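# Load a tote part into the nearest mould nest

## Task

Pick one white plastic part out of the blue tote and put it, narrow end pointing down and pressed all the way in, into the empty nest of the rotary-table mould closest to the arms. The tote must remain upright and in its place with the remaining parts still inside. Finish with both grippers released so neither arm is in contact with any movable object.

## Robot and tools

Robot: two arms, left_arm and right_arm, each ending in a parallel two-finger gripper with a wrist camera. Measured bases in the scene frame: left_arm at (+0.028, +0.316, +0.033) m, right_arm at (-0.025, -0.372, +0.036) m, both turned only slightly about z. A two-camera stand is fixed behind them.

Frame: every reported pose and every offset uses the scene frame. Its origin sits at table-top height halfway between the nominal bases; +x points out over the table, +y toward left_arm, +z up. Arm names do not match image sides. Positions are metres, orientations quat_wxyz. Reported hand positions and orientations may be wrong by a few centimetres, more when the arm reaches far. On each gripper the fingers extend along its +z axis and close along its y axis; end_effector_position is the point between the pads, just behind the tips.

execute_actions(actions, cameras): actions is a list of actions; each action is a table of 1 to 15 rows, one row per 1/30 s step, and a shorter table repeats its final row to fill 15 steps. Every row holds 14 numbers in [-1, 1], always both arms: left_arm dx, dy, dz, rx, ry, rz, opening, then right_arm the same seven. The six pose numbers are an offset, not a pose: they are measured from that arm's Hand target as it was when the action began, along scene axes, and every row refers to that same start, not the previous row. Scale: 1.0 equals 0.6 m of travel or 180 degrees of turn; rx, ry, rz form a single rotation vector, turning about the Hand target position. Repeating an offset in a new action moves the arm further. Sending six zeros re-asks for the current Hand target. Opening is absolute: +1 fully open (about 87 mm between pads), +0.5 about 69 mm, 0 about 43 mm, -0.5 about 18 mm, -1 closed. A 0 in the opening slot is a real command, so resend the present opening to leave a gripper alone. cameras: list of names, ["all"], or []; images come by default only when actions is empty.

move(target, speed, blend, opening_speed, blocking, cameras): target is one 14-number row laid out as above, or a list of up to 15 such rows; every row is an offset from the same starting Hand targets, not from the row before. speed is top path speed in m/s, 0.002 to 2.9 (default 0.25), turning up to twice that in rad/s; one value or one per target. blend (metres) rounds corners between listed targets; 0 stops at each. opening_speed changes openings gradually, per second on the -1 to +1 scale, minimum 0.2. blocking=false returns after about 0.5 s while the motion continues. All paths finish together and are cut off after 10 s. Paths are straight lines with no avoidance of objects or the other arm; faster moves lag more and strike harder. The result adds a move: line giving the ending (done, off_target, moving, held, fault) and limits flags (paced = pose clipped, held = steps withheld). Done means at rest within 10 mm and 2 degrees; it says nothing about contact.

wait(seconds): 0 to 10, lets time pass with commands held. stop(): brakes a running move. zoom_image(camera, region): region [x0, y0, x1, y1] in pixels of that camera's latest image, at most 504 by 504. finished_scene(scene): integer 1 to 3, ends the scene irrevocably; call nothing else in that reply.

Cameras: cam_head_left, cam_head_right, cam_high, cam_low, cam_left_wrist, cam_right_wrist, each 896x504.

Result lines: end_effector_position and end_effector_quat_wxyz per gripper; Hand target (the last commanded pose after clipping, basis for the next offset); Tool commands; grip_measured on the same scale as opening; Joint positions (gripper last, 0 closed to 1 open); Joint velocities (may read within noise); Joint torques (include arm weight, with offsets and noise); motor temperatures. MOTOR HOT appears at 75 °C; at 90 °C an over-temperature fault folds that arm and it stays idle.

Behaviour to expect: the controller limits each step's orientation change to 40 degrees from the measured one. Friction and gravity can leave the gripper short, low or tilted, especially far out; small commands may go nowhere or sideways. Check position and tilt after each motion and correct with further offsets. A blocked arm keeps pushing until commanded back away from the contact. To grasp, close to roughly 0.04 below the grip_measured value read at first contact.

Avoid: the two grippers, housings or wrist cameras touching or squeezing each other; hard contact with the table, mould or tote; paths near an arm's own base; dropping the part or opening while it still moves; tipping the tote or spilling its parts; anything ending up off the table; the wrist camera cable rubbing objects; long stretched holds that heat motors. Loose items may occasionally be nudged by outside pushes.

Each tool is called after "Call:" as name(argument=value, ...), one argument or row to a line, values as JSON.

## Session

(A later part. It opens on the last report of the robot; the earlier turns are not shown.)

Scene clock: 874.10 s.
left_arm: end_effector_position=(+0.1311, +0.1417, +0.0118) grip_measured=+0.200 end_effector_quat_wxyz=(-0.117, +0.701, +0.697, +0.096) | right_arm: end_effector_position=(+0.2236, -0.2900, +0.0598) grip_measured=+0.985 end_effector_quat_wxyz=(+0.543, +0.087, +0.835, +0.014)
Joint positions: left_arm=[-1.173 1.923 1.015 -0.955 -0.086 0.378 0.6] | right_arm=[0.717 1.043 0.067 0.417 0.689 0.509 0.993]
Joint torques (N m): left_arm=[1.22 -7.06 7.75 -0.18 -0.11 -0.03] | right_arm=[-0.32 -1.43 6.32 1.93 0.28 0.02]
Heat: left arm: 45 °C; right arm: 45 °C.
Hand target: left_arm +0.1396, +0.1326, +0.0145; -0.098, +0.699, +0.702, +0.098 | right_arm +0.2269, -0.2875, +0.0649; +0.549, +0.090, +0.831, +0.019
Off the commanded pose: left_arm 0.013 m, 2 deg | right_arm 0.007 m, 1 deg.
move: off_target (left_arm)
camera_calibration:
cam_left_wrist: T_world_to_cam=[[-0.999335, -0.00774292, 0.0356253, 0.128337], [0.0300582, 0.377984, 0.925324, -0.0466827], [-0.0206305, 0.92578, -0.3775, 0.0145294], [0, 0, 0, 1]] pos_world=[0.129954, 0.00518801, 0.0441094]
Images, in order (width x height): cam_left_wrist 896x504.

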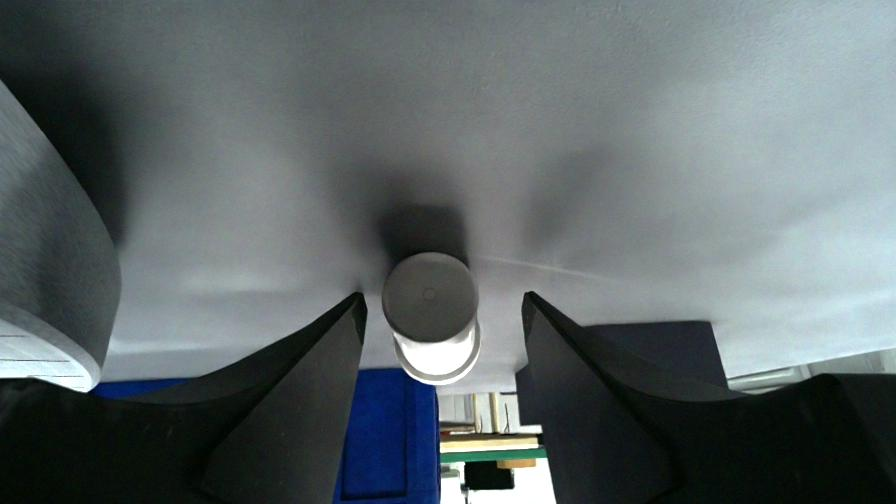

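Call:
move(
  target=[0.0, -0.006, 0.007, 0, 0, 0, 0.2, 0, 0, 0, 0, 0, 0, 1],
  speed=0.04,
  cameras=[],
)

Scene clock: 877.73 s.
left_arm: end_effector_position=(+0.1308, +0.1406, +0.0166) grip_measured=+0.200 end_effector_quat_wxyz=(-0.122, +0.700, +0.697, +0.096) | right_arm: end_effector_position=(+0.2236, -0.2900, +0.0598) grip_measured=+0.985 end_effector_quat_wxyz=(+0.543, +0.087, +0.835, +0.014)
Joint positions: left_arm=[-1.173 1.923 1.034 -0.984 -0.082 0.378 0.6] | right_arm=[0.717 1.043 0.067 0.417 0.689 0.509 0.993]
Joint torques (N m): left_arm=[0.85 -7.09 7.98 -0.14 -0.13 -0.07] | right_arm=[-0.34 -1.47 6.26 1.92 0.26 -0.02]
Motor temperatures (°C): left_arm=[29 37 45 28 27 29 29] | right_arm=[30 35 45 40 27 28 31]
Heat: left arm: 45 °C; right arm: 45 °C.
Hand target: left_arm +0.1396, +0.1288, +0.0188; -0.098, +0.699, +0.702, +0.098 | right_arm +0.2269, -0.2875, +0.0649; +0.549, +0.090, +0.831, +0.019
Off the commanded pose: left_arm 0.015 m, 3 deg | right_arm 0.007 m, 1 deg.
move: off_target (left_arm)
No camera images: "cameras" was empty.

Call:
move(
  target=[-0.0093, 0.0197, -0.0055, 0, 0, 0, 0.2, 0, 0, 0, 0, 0, 0, 1],
  speed=0.04,
  cameras=[],
)

Call:
move(
  target=[0, 0, 0, 0, 0, 0, -0.45, 0, 0, 0, 0, 0, 0, 1],
  speed=0.04,
  opening_speed=0.3,
  cameras=["cam_left_wrist"],
)

Scene clock: 886.23 s.
left_arm: end_effector_position=(+0.1304, +0.1448, +0.0119) grip_measured=+0.200 end_effector_quat_wxyz=(-0.121, +0.700, +0.697, +0.100) | right_arm: end_effector_position=(+0.2236, -0.2900, +0.0598) grip_measured=+0.985 end_effector_quat_wxyz=(+0.543, +0.087, +0.835, +0.014)
Joint positions: left_arm=[-1.173 1.923 1.009 -0.959 -0.09 0.375 0.6] | right_arm=[0.717 1.043 0.067 0.417 0.689 0.509 0.993]
Joint torques (N m): left_arm=[0.69 -9.4 4.23 -0.06 -0.05 -0.07] | right_arm=[-0.35 -1.42 6.27 1.91 0.27 0.01]
Heat: left arm: 45 °C; right arm: 45 °C.
Hand target: left_arm +0.1340, +0.1407, +0.0155; -0.098, +0.699, +0.702, +0.098 | right_arm +0.2269, -0.2875, +0.0649; +0.549, +0.090, +0.831, +0.019
Off the commanded pose: left_arm 0.007 m, 3 deg | right_arm 0.007 m, 1 deg.
move: off_target (left_arm)
No camera images: "cameras" was empty.

Scene clock: 888.60 s.
left_arm: end_effector_position=(+0.1310, +0.1442, +0.0116) grip_measured=-0.271 end_effector_quat_wxyz=(-0.119, +0.700, +0.697, +0.100) | right_arm: end_effector_position=(+0.2236, -0.2900, +0.0598) grip_measured=+0.985 end_effector_quat_wxyz=(+0.543, +0.087, +0.835, +0.014)
Joint positions: left_arm=[-1.173 1.923 1.009 -0.956 -0.091 0.375 0.365] | right_arm=[0.717 1.043 0.067 0.417 0.689 0.509 0.993]
Joint torques (N m): left_arm=[0.66 -9.43 4.25 -0.1 -0.03 -0.06] | right_arm=[-0.35 -1.35 6.22 1.92 0.28 -0.04]
Heat: left arm: 45 °C; right arm: 45 °C.
Hand target: left_arm +0.1341, +0.1407, +0.0155; -0.098, +0.699, +0.702, +0.098 | right_arm +0.2269, -0.2875, +0.0649; +0.549, +0.090, +0.831, +0.019
Off the commanded pose: left_arm 0.006 m, 2 deg | right_arm 0.007 m, 1 deg.
move: done
camera_calibration:
cam_left_wrist: T_world_to_cam=[[-0.999444, -0.0096802, 0.0319072, 0.128593], [0.0260544, 0.370427, 0.928496, -0.0458238], [-0.0208073, 0.928811, -0.369969, 0.0116339], [0, 0, 0, 1]] pos_world=[0.129958, 0.00741345, 0.0427483]
Images, in order (width x height): cam_left_wrist 896x504.

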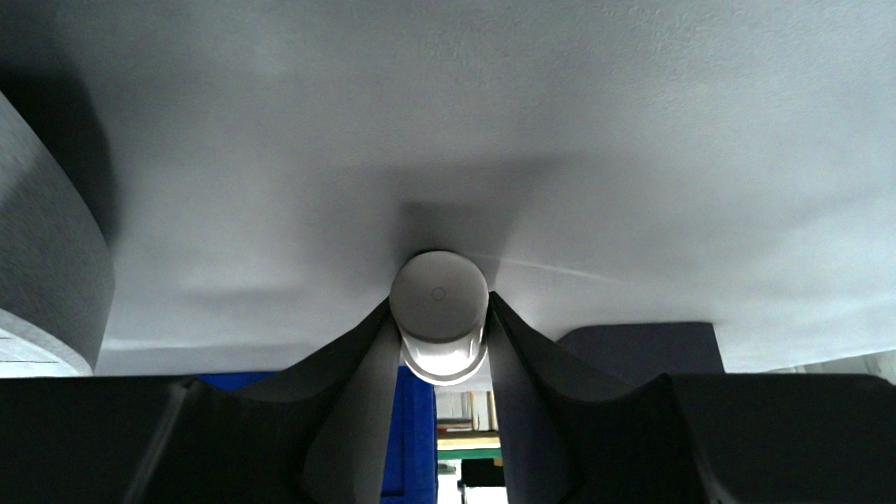

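Call:
move(
  target=[0, 0, 0, 0, 0, 0, 0.3, 0, 0, 0, 0, 0, 0, 1],
  speed=0.04,
  opening_speed=0.3,
  cameras=["cam_left_wrist"],
)

Scene clock: 905.90 s.
left_arm: end_effector_position=(+0.1284, +0.1437, +0.0116) grip_measured=+0.299 end_effector_quat_wxyz=(-0.122, +0.701, +0.696, +0.097) | right_arm: end_effector_position=(+0.2236, -0.2900, +0.0598) grip_measured=+0.985 end_effector_quat_wxyz=(+0.543, +0.087, +0.835, +0.014)
Joint positions: left_arm=[-1.178 1.923 1.009 -0.959 -0.082 0.375 0.65] | right_arm=[0.717 1.043 0.067 0.417 0.689 0.509 0.993]
Joint torques (N m): left_arm=[1.02 -9.4 4.25 -0.08 -0.13 -0.06] | right_arm=[-0.44 -1.5 6.27 1.92 0.28 0.02]
Heat: left arm: 44 °C; right arm: 45 °C.
Hand target: left_arm +0.1340, +0.1406, +0.0154; -0.098, +0.699, +0.702, +0.098 | right_arm +0.2269, -0.2875, +0.0649; +0.549, +0.090, +0.831, +0.019
Off the commanded pose: left_arm 0.008 m, 3 deg | right_arm 0.007 m, 1 deg.
move: off_target (left_arm)
camera_calibration:
cam_left_wrist: T_world_to_cam=[[-0.99912, -0.00748035, 0.0412707, 0.125506], [0.0355477, 0.371232, 0.92786, -0.0469411], [-0.0222617, 0.92851, -0.370639, 0.0123354], [0, 0, 0, 1]] pos_world=[0.127339, 0.00691126, 0.042947]
Images, in order (width x height): cam_left_wrist 896x504.

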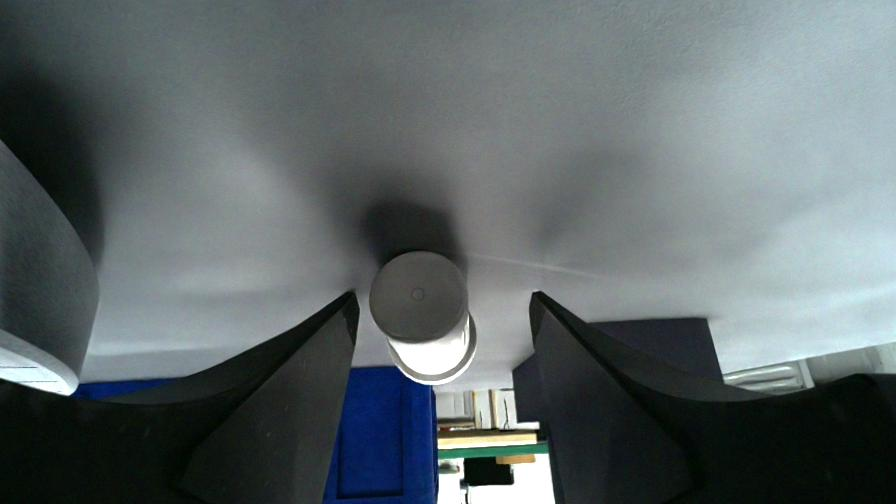

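Call:
move(
  target=[
    [0, 0, 0.04, 0, 0, 0, 0.3, 0, 0, 0, 0, 0, 0, 1],
    [0.01, -0.015, 0.04, 0, 0, 0, 0.3, 0, 0, 0, 0, 0, 0, 1],
  ],
  speed=0.06,
  cameras=["cam_left_wrist"],
)

Scene clock: 913.60 s.
left_arm: end_effector_position=(+0.1282, +0.1421, +0.0379) grip_measured=+0.300 end_effector_quat_wxyz=(-0.122, +0.701, +0.696, +0.094) | right_arm: end_effector_position=(+0.2236, -0.2900, +0.0598) grip_measured=+0.985 end_effector_quat_wxyz=(+0.543, +0.087, +0.835, +0.014)
Joint positions: left_arm=[-1.178 1.865 1.058 -1.063 -0.077 0.376 0.65] | right_arm=[0.717 1.043 0.067 0.417 0.689 0.509 0.993]
Joint torques (N m): left_arm=[1.59 -6.46 8.38 -0.1 -0.19 -0.01] | right_arm=[-0.42 -1.43 6.34 1.89 0.28 0.02]
Motor temperatures (°C): left_arm=[29 42 43 28 27 29 29] | right_arm=[30 35 45 40 27 28 31]
Heat: left arm: 43 °C; right arm: 45 °C.
Hand target: left_arm +0.1400, +0.1317, +0.0394; -0.098, +0.699, +0.702, +0.098 | right_arm +0.2269, -0.2875, +0.0649; +0.549, +0.090, +0.831, +0.019
Off the commanded pose: left_arm 0.016 m, 3 deg | right_arm 0.007 m, 1 deg.
move: off_target (left_arm)
camera_calibration:
cam_left_wrist: T_world_to_cam=[[-0.99895, -0.00764434, 0.0451736, 0.124087], [0.0390385, 0.374066, 0.92658, -0.0715121], [-0.023981, 0.927371, -0.373375, 0.0240436], [0, 0, 0, 1]] pos_world=[0.127325, 0.00540153, 0.0696335]
Images, in order (width x height): cam_left_wrist 896x504.

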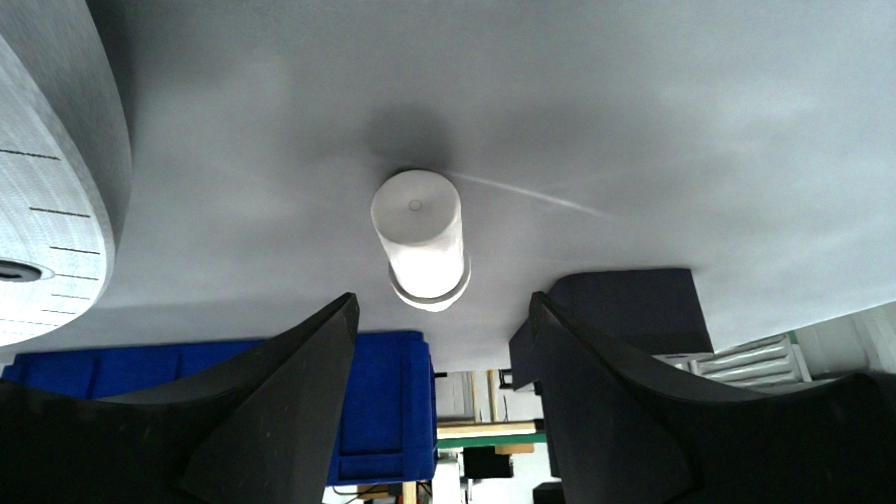

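Call:
move(
  target=[0.0125, -0.0143, 0, 0, 0, 0, 0.3, 0, 0, 0, 0, 0, 0, 1],
  speed=0.06,
  cameras=["cam_left_wrist"],
)

Scene clock: 925.77 s.
left_arm: end_effector_position=(+0.1283, +0.1369, +0.0434) grip_measured=+0.300 end_effector_quat_wxyz=(-0.131, +0.703, +0.693, +0.091) | right_arm: end_effector_position=(+0.2236, -0.2900, +0.0598) grip_measured=+0.985 end_effector_quat_wxyz=(+0.543, +0.087, +0.835, +0.014)
Joint positions: left_arm=[-1.178 1.883 1.102 -1.104 -0.065 0.384 0.65] | right_arm=[0.717 1.043 0.067 0.417 0.689 0.509 0.993]
Joint torques (N m): left_arm=[2.5 -5.56 9.02 0.13 -0.35 0.02] | right_arm=[-0.39 -1.54 6.31 1.93 0.26 0.01]
Heat: left arm: 44 °C; right arm: 45 °C.
Hand target: left_arm +0.1475, +0.1230, +0.0395; -0.098, +0.699, +0.702, +0.098 | right_arm +0.2269, -0.2875, +0.0649; +0.549, +0.090, +0.831, +0.019
Off the commanded pose: left_arm 0.024 m, 4 deg | right_arm 0.007 m, 1 deg.
move: off_target (left_arm)
camera_calibration:
cam_left_wrist: T_world_to_cam=[[-0.997948, -0.00423731, 0.0638886, 0.122503], [0.0579239, 0.36547, 0.929019, -0.076037], [-0.0272859, 0.930814, -0.364474, 0.0303786], [0, 0, 0, 1]] pos_world=[0.127485, 0.0000315247, 0.0738855]
Images, in order (width x height): cam_left_wrist 896x504.

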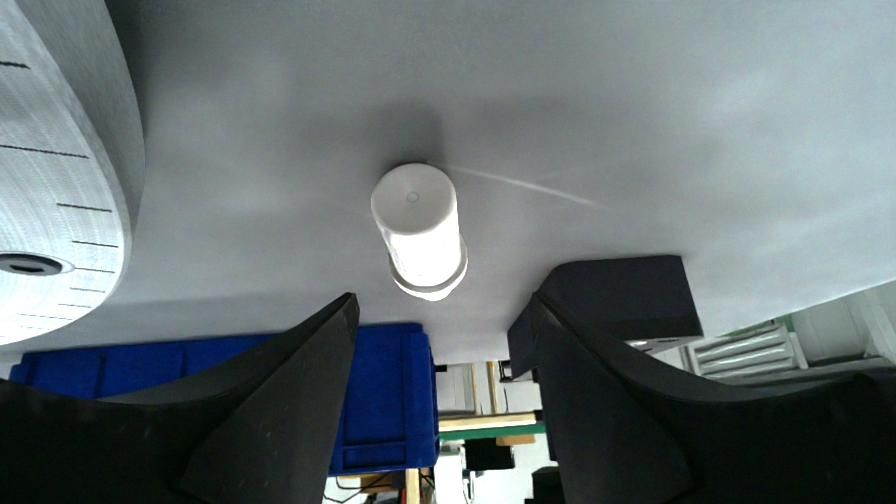

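Call:
move(
  target=[-0.0133, 0.015, 0.1, 0, 0, 0, 0.3, 0, 0, 0, 0, 0, 0, 1],
  speed=0.1,
  cameras=["cam_left_wrist"],
)

Scene clock: 943.00 s.
left_arm: end_effector_position=(+0.1346, +0.1356, +0.0901) grip_measured=+0.300 end_effector_quat_wxyz=(-0.116, +0.702, +0.695, +0.099) | right_arm: end_effector_position=(+0.2236, -0.2900, +0.0598) grip_measured=+0.985 end_effector_quat_wxyz=(+0.543, +0.087, +0.835, +0.014)
Joint positions: left_arm=[-1.174 1.798 1.204 -1.269 -0.092 0.381 0.65] | right_arm=[0.717 1.043 0.067 0.417 0.689 0.509 0.993]
Joint torques (N m): left_arm=[1.28 -8.64 8.13 -0.34 -0.04 -0.06] | right_arm=[-0.24 -1.46 6.34 1.91 0.26 -0.02]
Heat: left arm: 45 °C; right arm: 45 °C.
Hand target: left_arm +0.1395, +0.1321, +0.0995; -0.098, +0.699, +0.702, +0.098 | right_arm +0.2269, -0.2875, +0.0649; +0.549, +0.090, +0.831, +0.019
Off the commanded pose: left_arm 0.011 m, 2 deg | right_arm 0.007 m, 1 deg.
move: off_target (left_arm)
camera_calibration:
cam_left_wrist: T_world_to_cam=[[-0.999515, -0.0019139, 0.0310822, 0.128642], [0.0281011, 0.374691, 0.926724, -0.116339], [-0.0134199, 0.927148, -0.374455, 0.0483599], [0, 0, 0, 1]] pos_world=[0.132498, -0.000999337, 0.121924]
Images, in order (width x height): cam_left_wrist 896x504.

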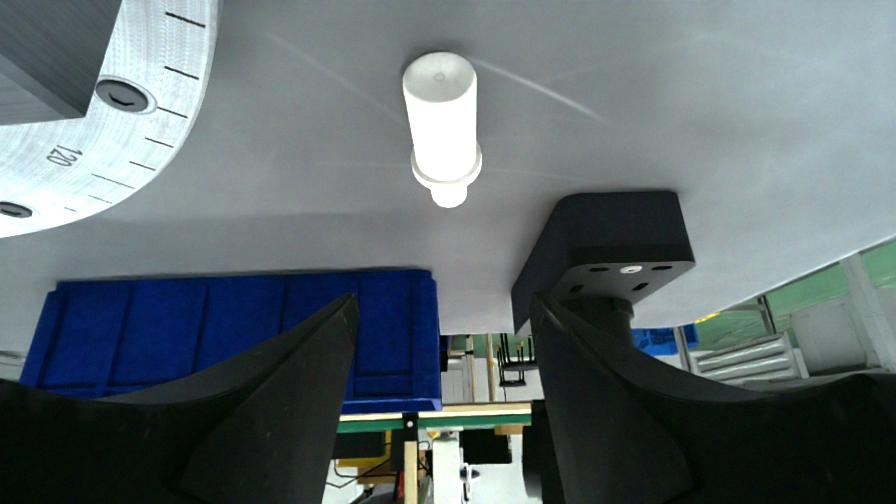

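Call:
move(
  target=[0, 0, -0.1158, 0, 0, 0, 0.3, 0, 0, 0, 0, 0, 0, 1],
  speed=0.06,
  cameras=["cam_left_wrist"],
)

Scene clock: 960.13 s.
left_arm: end_effector_position=(+0.1376, +0.1325, +0.0657) grip_measured=+0.299 end_effector_quat_wxyz=(-0.085, +0.702, +0.699, +0.100) | right_arm: end_effector_position=(+0.2236, -0.2900, +0.0598) grip_measured=+0.985 end_effector_quat_wxyz=(+0.543, +0.087, +0.835, +0.014)
Joint positions: left_arm=[-1.183 1.795 1.116 -1.129 -0.116 0.366 0.65] | right_arm=[0.717 1.043 0.067 0.417 0.689 0.509 0.993]
Joint torques (N m): left_arm=[1.96 -0.92 1.05 0.95 0.2 0.08] | right_arm=[-0.36 -1.44 6.34 1.91 0.3 0.01]
Heat: left arm: 45 °C; right arm: 45 °C.
Hand target: left_arm +0.1396, +0.1321, +0.0300; -0.098, +0.699, +0.702, +0.098 | right_arm +0.2269, -0.2875, +0.0649; +0.549, +0.090, +0.831, +0.019
Off the commanded pose: left_arm 0.036 m, 2 deg | right_arm 0.007 m, 1 deg.
move: off_target (left_arm)
camera_calibration:
cam_left_wrist: T_world_to_cam=[[-0.999885, -0.00124973, -0.0151306, 0.135396], [-0.014286, 0.414768, 0.909815, -0.0909785], [0.00513866, 0.909926, -0.414738, 0.0445606], [0, 0, 0, 1]] pos_world=[0.133852, -0.0026427, 0.103303]
Images, in order (width x height): cam_left_wrist 896x504.

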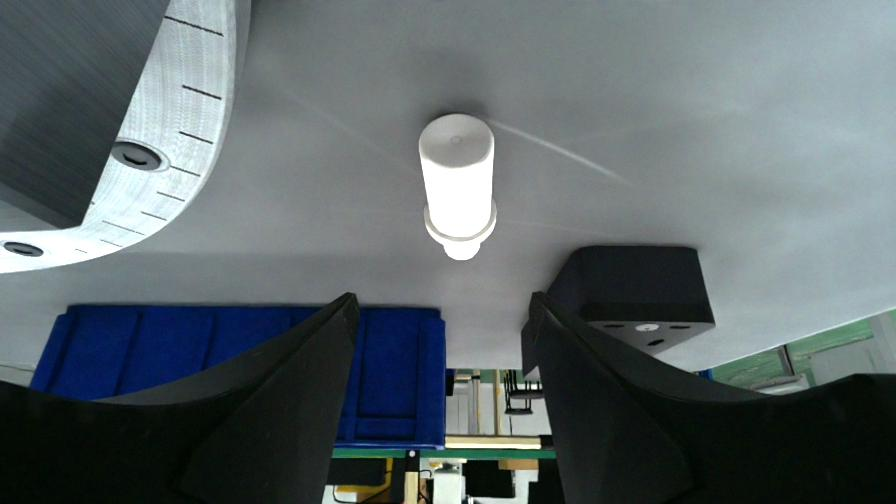

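Call:
move(
  target=[0, 0, 0.125, 0, 0, 0, 0.3, 0, 0, 0, 0, 0, 0, 1],
  speed=0.06,
  cameras=["cam_left_wrist", "cam_head_left", "cam_high"],
)

Scene clock: 979.23 s.
left_arm: end_effector_position=(+0.1375, +0.1371, +0.0965) grip_measured=+0.300 end_effector_quat_wxyz=(-0.111, +0.698, +0.699, +0.110) | right_arm: end_effector_position=(+0.2236, -0.2900, +0.0598) grip_measured=+0.985 end_effector_quat_wxyz=(+0.543, +0.087, +0.835, +0.014)
Joint positions: left_arm=[-1.174 1.79 1.217 -1.291 -0.115 0.365 0.65] | right_arm=[0.717 1.043 0.067 0.417 0.689 0.509 0.993]
Joint torques (N m): left_arm=[1.31 -8.49 8.35 -0.38 0.17 0.09] | right_arm=[-0.27 -1.47 6.42 1.94 0.3 0]
Heat: left arm: 43 °C; right arm: 45 °C.
Hand target: left_arm +0.1395, +0.1321, +0.1050; -0.098, +0.699, +0.702, +0.098 | right_arm +0.2269, -0.2875, +0.0649; +0.549, +0.090, +0.831, +0.019
Off the commanded pose: left_arm 0.010 m, 2 deg | right_arm 0.007 m, 1 deg.
move: done
camera_calibration:
cam_left_wrist: T_world_to_cam=[[-0.999926, -0.0105545, 0.00611407, 0.13495], [0.0018073, 0.367521, 0.930014, -0.118584], [-0.0120629, 0.929955, -0.367474, 0.0481564], [0, 0, 0, 1]] pos_world=[0.135735, 0.00022309, 0.127156]
Images, in order (width x height): cam_head_left 896x504, cam_high 896x504, cam_left_wrist 896x504.

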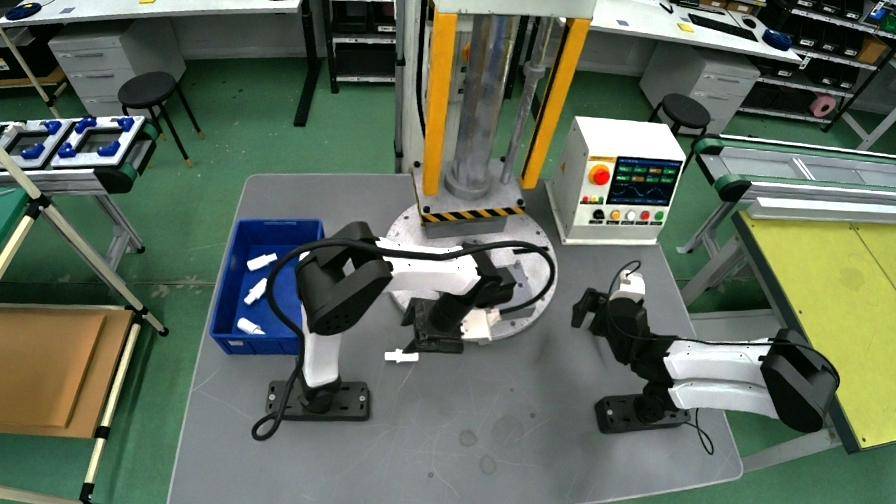

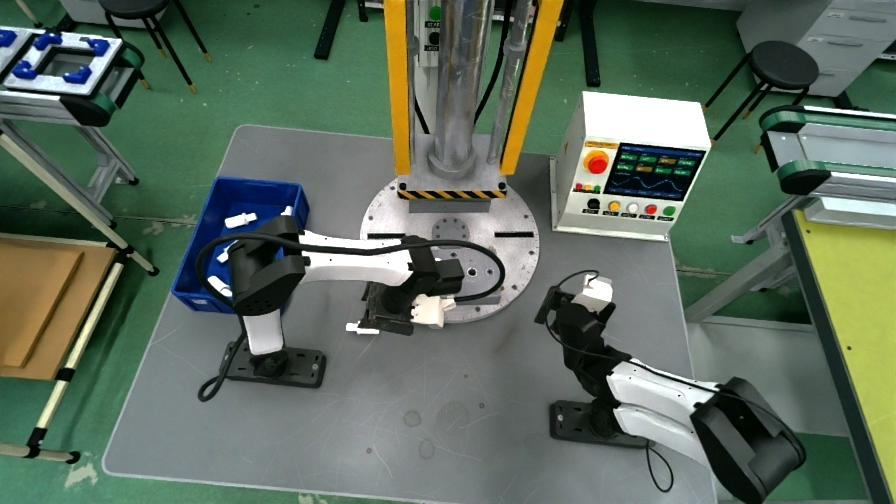

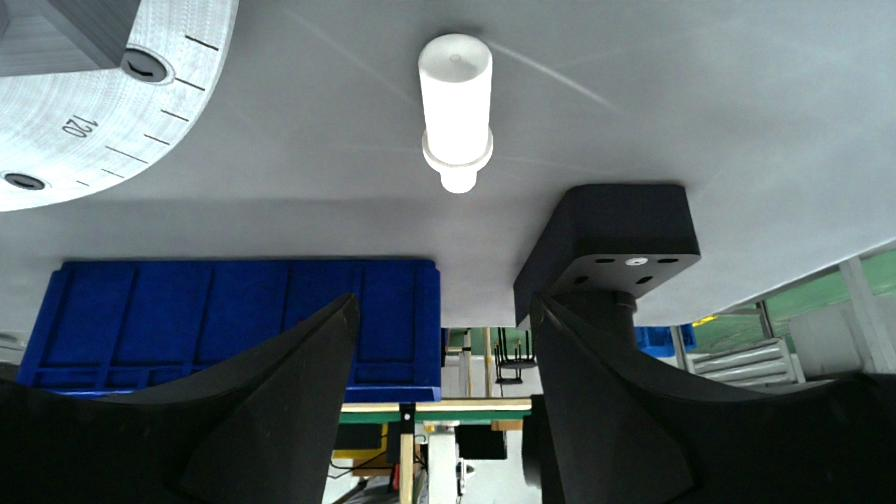

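Call:
move(
  target=[-0.010, -0.001, -0.083, 0, 0, 0, 0.0, 0, 0, 0, 0, 0, 0, 1],
  speed=0.06,
  cameras=["cam_left_wrist"],
)

Scene clock: 996.23 s.
left_arm: end_effector_position=(+0.1377, +0.1320, +0.0617) grip_measured=+0.000 end_effector_quat_wxyz=(-0.091, +0.700, +0.702, +0.100) | right_arm: end_effector_position=(+0.2236, -0.2900, +0.0598) grip_measured=+0.985 end_effector_quat_wxyz=(+0.543, +0.087, +0.835, +0.014)
Joint positions: left_arm=[-1.179 1.815 1.119 -1.124 -0.111 0.363 0.5] | right_arm=[0.717 1.043 0.067 0.417 0.689 0.509 0.993]
Joint torques (N m): left_arm=[0.09 -5.41 5.12 -0.01 0.2 -0.06] | right_arm=[-0.34 -1.42 6.32 1.9 0.27 -0.02]
Heat: left arm: 44 °C; right arm: 45 °C.
Hand target: left_arm +0.1335, +0.1314, +0.0552; -0.098, +0.699, +0.702, +0.098 | right_arm +0.2269, -0.2875, +0.0649; +0.549, +0.090, +0.831, +0.019
Off the commanded pose: left_arm 0.008 m, 1 deg | right_arm 0.007 m, 1 deg.
move: done
camera_calibration:
cam_left_wrist: T_world_to_cam=[[-0.999928, -0.00957872, -0.00728826, 0.136057], [-0.0105541, 0.40667, 0.913514, -0.0868407], [-0.00578638, 0.913525, -0.406742, 0.043823], [0, 0, 0, 1]] pos_world=[0.135385, -0.00341464, 0.0981465]
Images, in order (width x height): cam_left_wrist 896x504.

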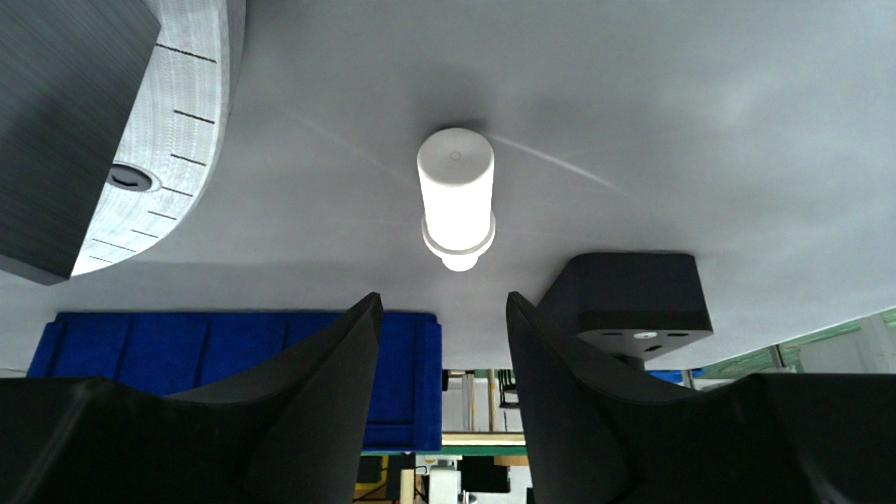

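Call:
move(
  target=[-0.012, -0.003, -0.01, 0, 0, 0, 0.0, 0, 0, 0, 0, 0, 0, 1],
  speed=0.06,
  cameras=["cam_left_wrist"],
)

Scene clock: 1004.63 s.
left_arm: end_effector_position=(+0.1306, +0.1295, +0.0560) grip_measured=+0.000 end_effector_quat_wxyz=(-0.090, +0.700, +0.701, +0.100) | right_arm: end_effector_position=(+0.2236, -0.2900, +0.0598) grip_measured=+0.985 end_effector_quat_wxyz=(+0.543, +0.087, +0.835, +0.014)
Joint positions: left_arm=[-1.205 1.823 1.105 -1.102 -0.104 0.339 0.5] | right_arm=[0.717 1.043 0.067 0.417 0.689 0.509 0.993]
Joint torques (N m): left_arm=[0.13 -5.31 4.94 -0.02 0.19 -0.07] | right_arm=[-0.2 -1.37 6.32 1.91 0.28 0.01]
Heat: left arm: 44 °C; right arm: 45 °C.
Hand target: left_arm +0.1263, +0.1296, +0.0492; -0.098, +0.699, +0.702, +0.098 | right_arm +0.2269, -0.2875, +0.0649; +0.549, +0.090, +0.831, +0.019
Off the commanded pose: left_arm 0.008 m, 1 deg | right_arm 0.007 m, 1 deg.
move: done
camera_calibration:
cam_left_wrist: T_world_to_cam=[[-0.999935, -0.0083643, -0.00769885, 0.128749], [-0.0104451, 0.408685, 0.912616, -0.0809151], [-0.00448699, 0.912637, -0.408745, 0.0437933], [0, 0, 0, 1]] pos_world=[0.128092, -0.00582174, 0.0927359]
Images, in order (width x height): cam_left_wrist 896x504.

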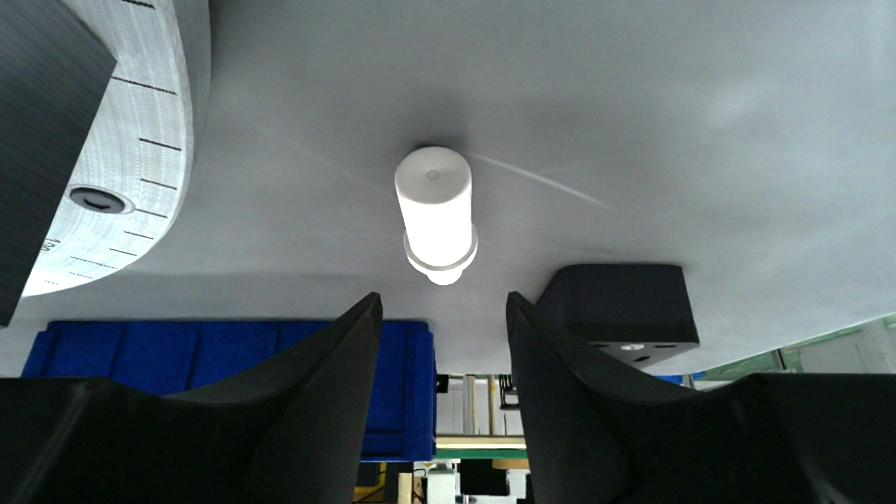

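Call:
move(
  target=[0.0045, 0.0067, -0.062, 0, 0, 0, 0.0, 0, 0, 0, 0, 0, 0, 1],
  speed=0.05,
  cameras=["cam_left_wrist"],
)

Scene clock: 1014.10 s.
left_arm: end_effector_position=(+0.1297, +0.1317, +0.0183) grip_measured=+0.000 end_effector_quat_wxyz=(-0.091, +0.700, +0.701, +0.100) | right_arm: end_effector_position=(+0.2236, -0.2900, +0.0598) grip_measured=+0.985 end_effector_quat_wxyz=(+0.543, +0.087, +0.835, +0.014)
Joint positions: left_arm=[-1.205 1.894 1.024 -0.952 -0.104 0.338 0.5] | right_arm=[0.717 1.043 0.067 0.417 0.689 0.509 0.993]
Joint torques (N m): left_arm=[1.24 -5.5 4.57 0.03 0.17 0.06] | right_arm=[-0.25 -1.44 6.27 1.92 0.29 0]
Heat: left arm: 44 °C; right arm: 45 °C.
Hand target: left_arm +0.1290, +0.1337, +0.0120; -0.098, +0.699, +0.702, +0.098 | right_arm +0.2269, -0.2875, +0.0649; +0.549, +0.090, +0.831, +0.019
Off the commanded pose: left_arm 0.007 m, 1 deg | right_arm 0.007 m, 1 deg.
move: done
camera_calibration:
cam_left_wrist: T_world_to_cam=[[-0.999934, -0.00877344, -0.00741569, 0.127656], [-0.0103485, 0.407697, 0.913059, -0.0473721], [-0.00498731, 0.913075, -0.407761, 0.0263414], [0, 0, 0, 1]] pos_world=[0.127289, -0.00361821, 0.0549411]
Images, in order (width x height): cam_left_wrist 896x504.

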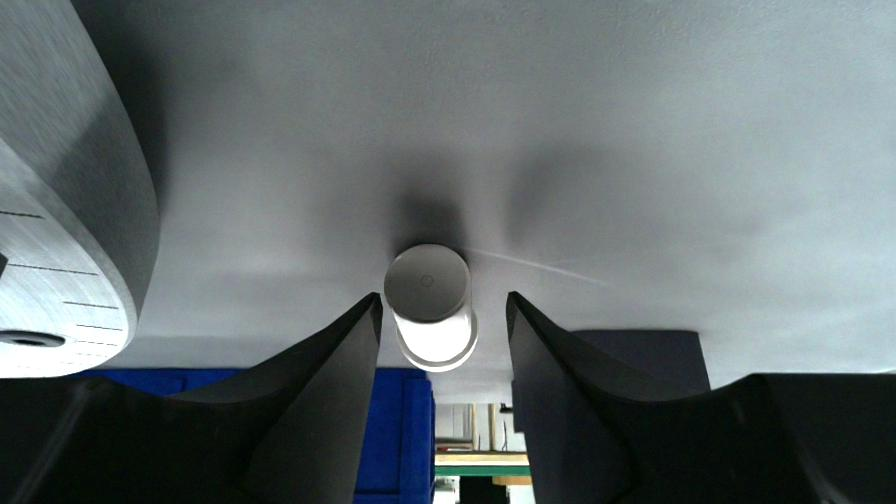

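Call:
move(
  target=[0.002, 0.004, -0.006, 0, 0, 0, 0.0, 0, 0, 0, 0, 0, 0, 1],
  speed=0.04,
  cameras=[],
)

Call:
move(
  target=[0, 0, 0, 0, 0, 0, -0.45, 0, 0, 0, 0, 0, 0, 1],
  speed=0.04,
  opening_speed=0.25,
  cameras=["cam_left_wrist"],
)

Scene clock: 1020.07 s.
left_arm: end_effector_position=(+0.1305, +0.1331, +0.0153) grip_measured=+0.000 end_effector_quat_wxyz=(-0.089, +0.698, +0.704, +0.099) | right_arm: end_effector_position=(+0.2236, -0.2900, +0.0598) grip_measured=+0.985 end_effector_quat_wxyz=(+0.543, +0.087, +0.835, +0.014)
Joint positions: left_arm=[-1.199 1.894 1.012 -0.935 -0.104 0.338 0.5] | right_arm=[0.717 1.043 0.067 0.417 0.689 0.509 0.993]
Joint torques (N m): left_arm=[1.33 -5.27 4.4 0 0.14 0.12] | right_arm=[-0.29 -1.5 6.24 1.91 0.31 0.02]
Heat: left arm: 43 °C; right arm: 45 °C.
Hand target: left_arm +0.1303, +0.1361, +0.0084; -0.098, +0.699, +0.702, +0.098 | right_arm +0.2269, -0.2875, +0.0649; +0.549, +0.090, +0.831, +0.019
Off the commanded pose: left_arm 0.008 m, 1 deg | right_arm 0.007 m, 1 deg.
move: done
No camera images: "cameras" was empty.

Scene clock: 1022.07 s.
left_arm: end_effector_position=(+0.1305, +0.1330, +0.0153) grip_measured=-0.341 end_effector_quat_wxyz=(-0.089, +0.698, +0.704, +0.099) | right_arm: end_effector_position=(+0.2236, -0.2900, +0.0598) grip_measured=+0.985 end_effector_quat_wxyz=(+0.543, +0.087, +0.835, +0.014)
Joint positions: left_arm=[-1.199 1.894 1.012 -0.934 -0.104 0.338 0.329] | right_arm=[0.717 1.043 0.067 0.417 0.689 0.509 0.993]
Joint torques (N m): left_arm=[1.35 -5.29 4.42 0.02 0.14 0.11] | right_arm=[-0.35 -1.55 6.39 1.93 0.25 0]
Heat: left arm: 43 °C; right arm: 45 °C.
Hand target: left_arm +0.1303, +0.1361, +0.0084; -0.098, +0.699, +0.702, +0.098 | right_arm +0.2269, -0.2875, +0.0649; +0.549, +0.090, +0.831, +0.019
Off the commanded pose: left_arm 0.008 m, 1 deg | right_arm 0.007 m, 1 deg.
move: done
camera_calibration:
cam_left_wrist: T_world_to_cam=[[-0.999855, -0.0144627, -0.00902002, 0.12919], [-0.0141767, 0.411813, 0.911158, -0.0451071], [-0.00946329, 0.911154, -0.411958, 0.0248905], [0, 0, 0, 1]] pos_world=[0.128768, -0.00223492, 0.0525189]
Images, in order (width x height): cam_left_wrist 896x504.

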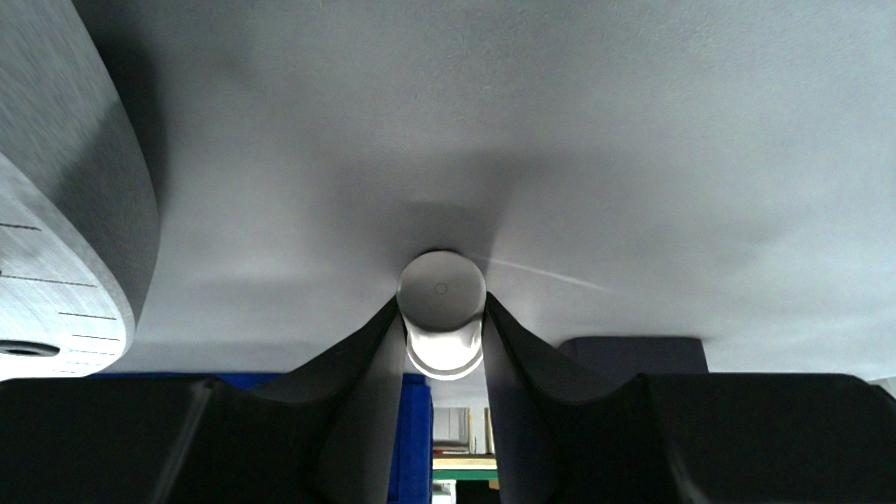

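Call:
move(
  target=[
    [0, 0, 0.06, 0, 0, 0, -0.45, 0, 0, 0, 0, 0, 0, 1],
    [0, 0, 0.4, 0, 0, 0, -0.45, 0, 0, 0, 0, 0, 0, 1],
  ],
  speed=[0.05, 0.12],
  cameras=["all"],
)

Scene clock: 1060.87 s.
left_arm: end_effector_position=(+0.1295, +0.1353, +0.2405) grip_measured=-0.341 end_effector_quat_wxyz=(+0.064, +0.703, +0.708, +0.030) | right_arm: end_effector_position=(+0.2236, -0.2900, +0.0598) grip_measured=+0.985 end_effector_quat_wxyz=(+0.543, +0.087, +0.835, +0.014)
Joint positions: left_arm=[-1.206 1.431 1.524 -1.573 -0.108 0.352 0.329] | right_arm=[0.717 1.043 0.067 0.417 0.689 0.509 0.993]
Joint torques (N m): left_arm=[0.1 -5.05 8.66 0.37 -0.09 0.1] | right_arm=[-0.34 -1.46 6.23 1.93 0.28 0.01]
Heat: left arm: 43 °C; right arm: 45 °C.
Hand target: left_arm +0.1302, +0.1361, +0.2484; -0.098, +0.699, +0.702, +0.098 | right_arm +0.2269, -0.2875, +0.0649; +0.549, +0.090, +0.831, +0.019
Off the commanded pose: left_arm 0.008 m, 20 deg | right_arm 0.007 m, 1 deg.
joint sent to its limit (left arm) — joint 4 (wrist pitch), lower limit. The joint targets are off in orientation, not in position.
move: off_target (left_arm)
camera_calibration:
cam_left_wrist: T_world_to_cam=[[-0.992158, -0.0154074, -0.12404, 0.156997], [-0.102044, 0.672935, 0.732629, -0.232282], [0.0721827, 0.739541, -0.66923, 0.190173], [0, 0, 0, 1]] pos_world=[0.118336, 0.0180892, 0.31692]

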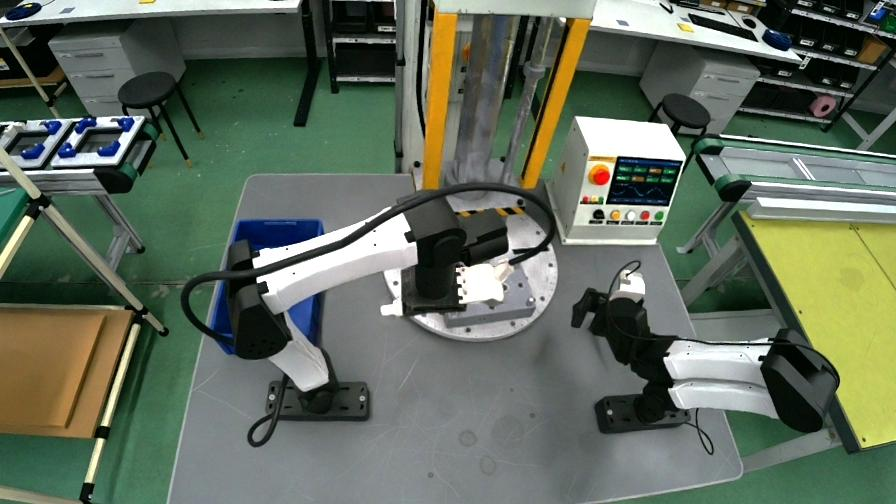

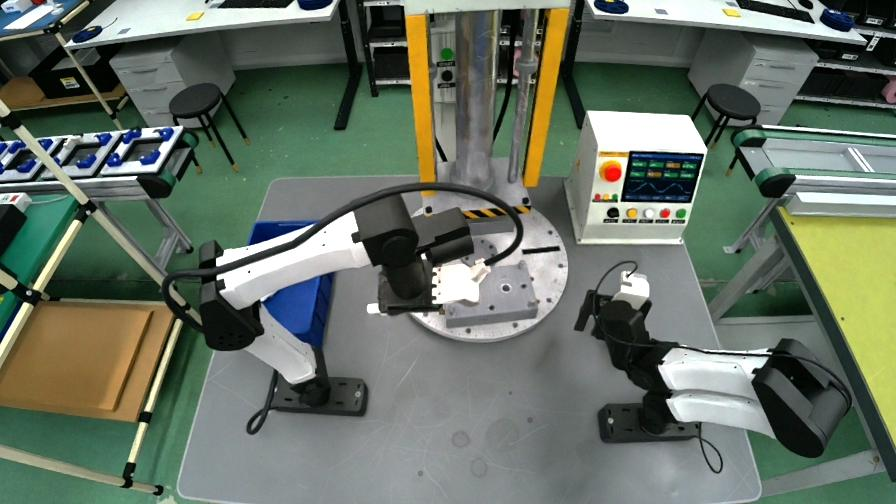

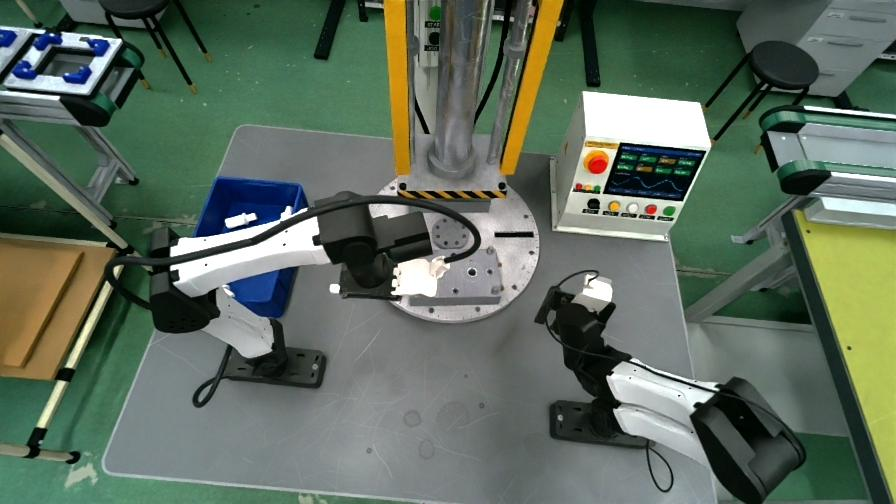

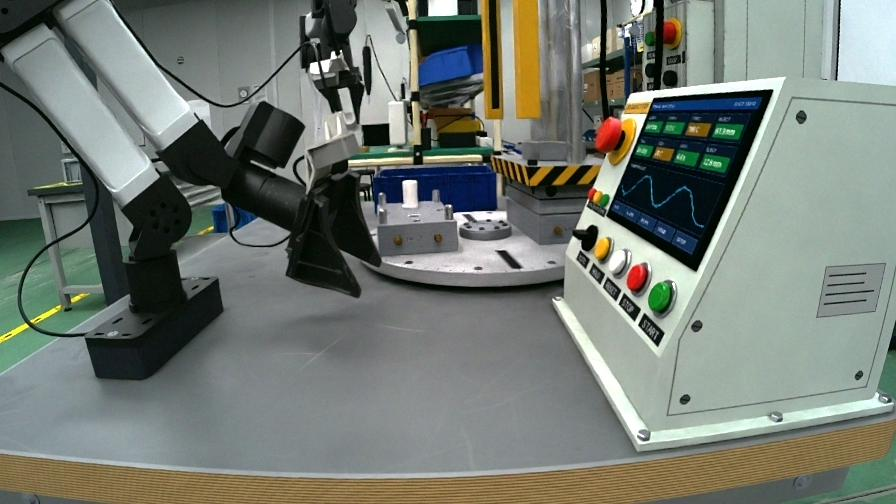

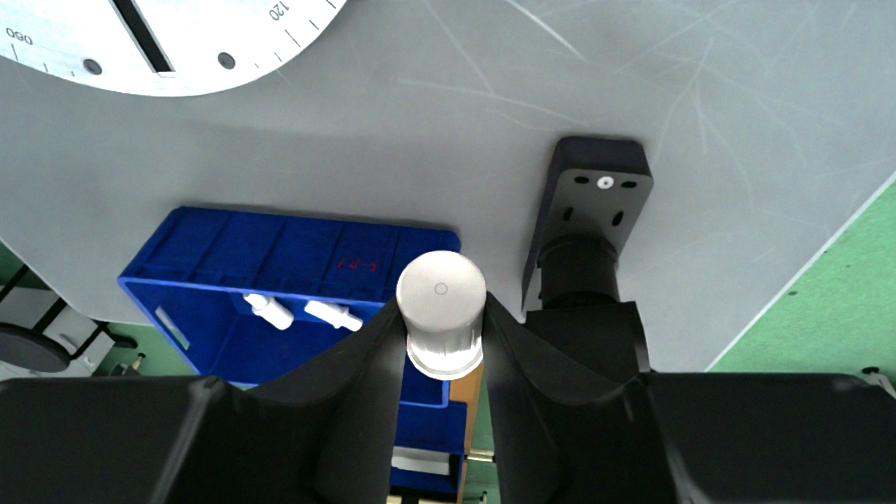

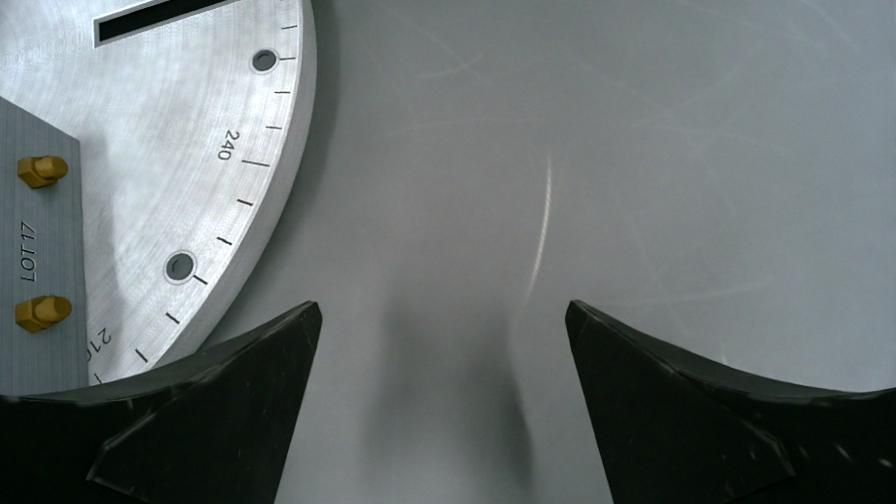

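Call:
zoom_image(
  camera="cam_left_wrist",
  region=[370, 230, 520, 400],
)

Scaled by 2.965 from the camera's 896x504 image, which has a finer 1280x720 frame.

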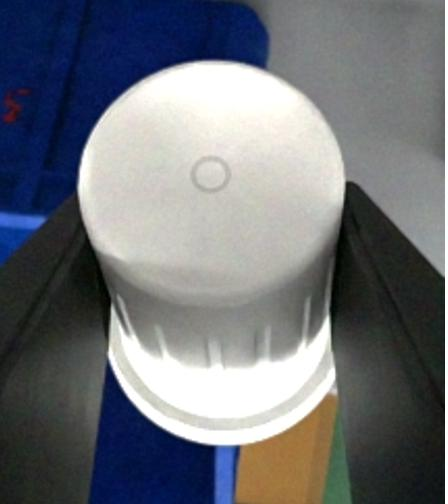

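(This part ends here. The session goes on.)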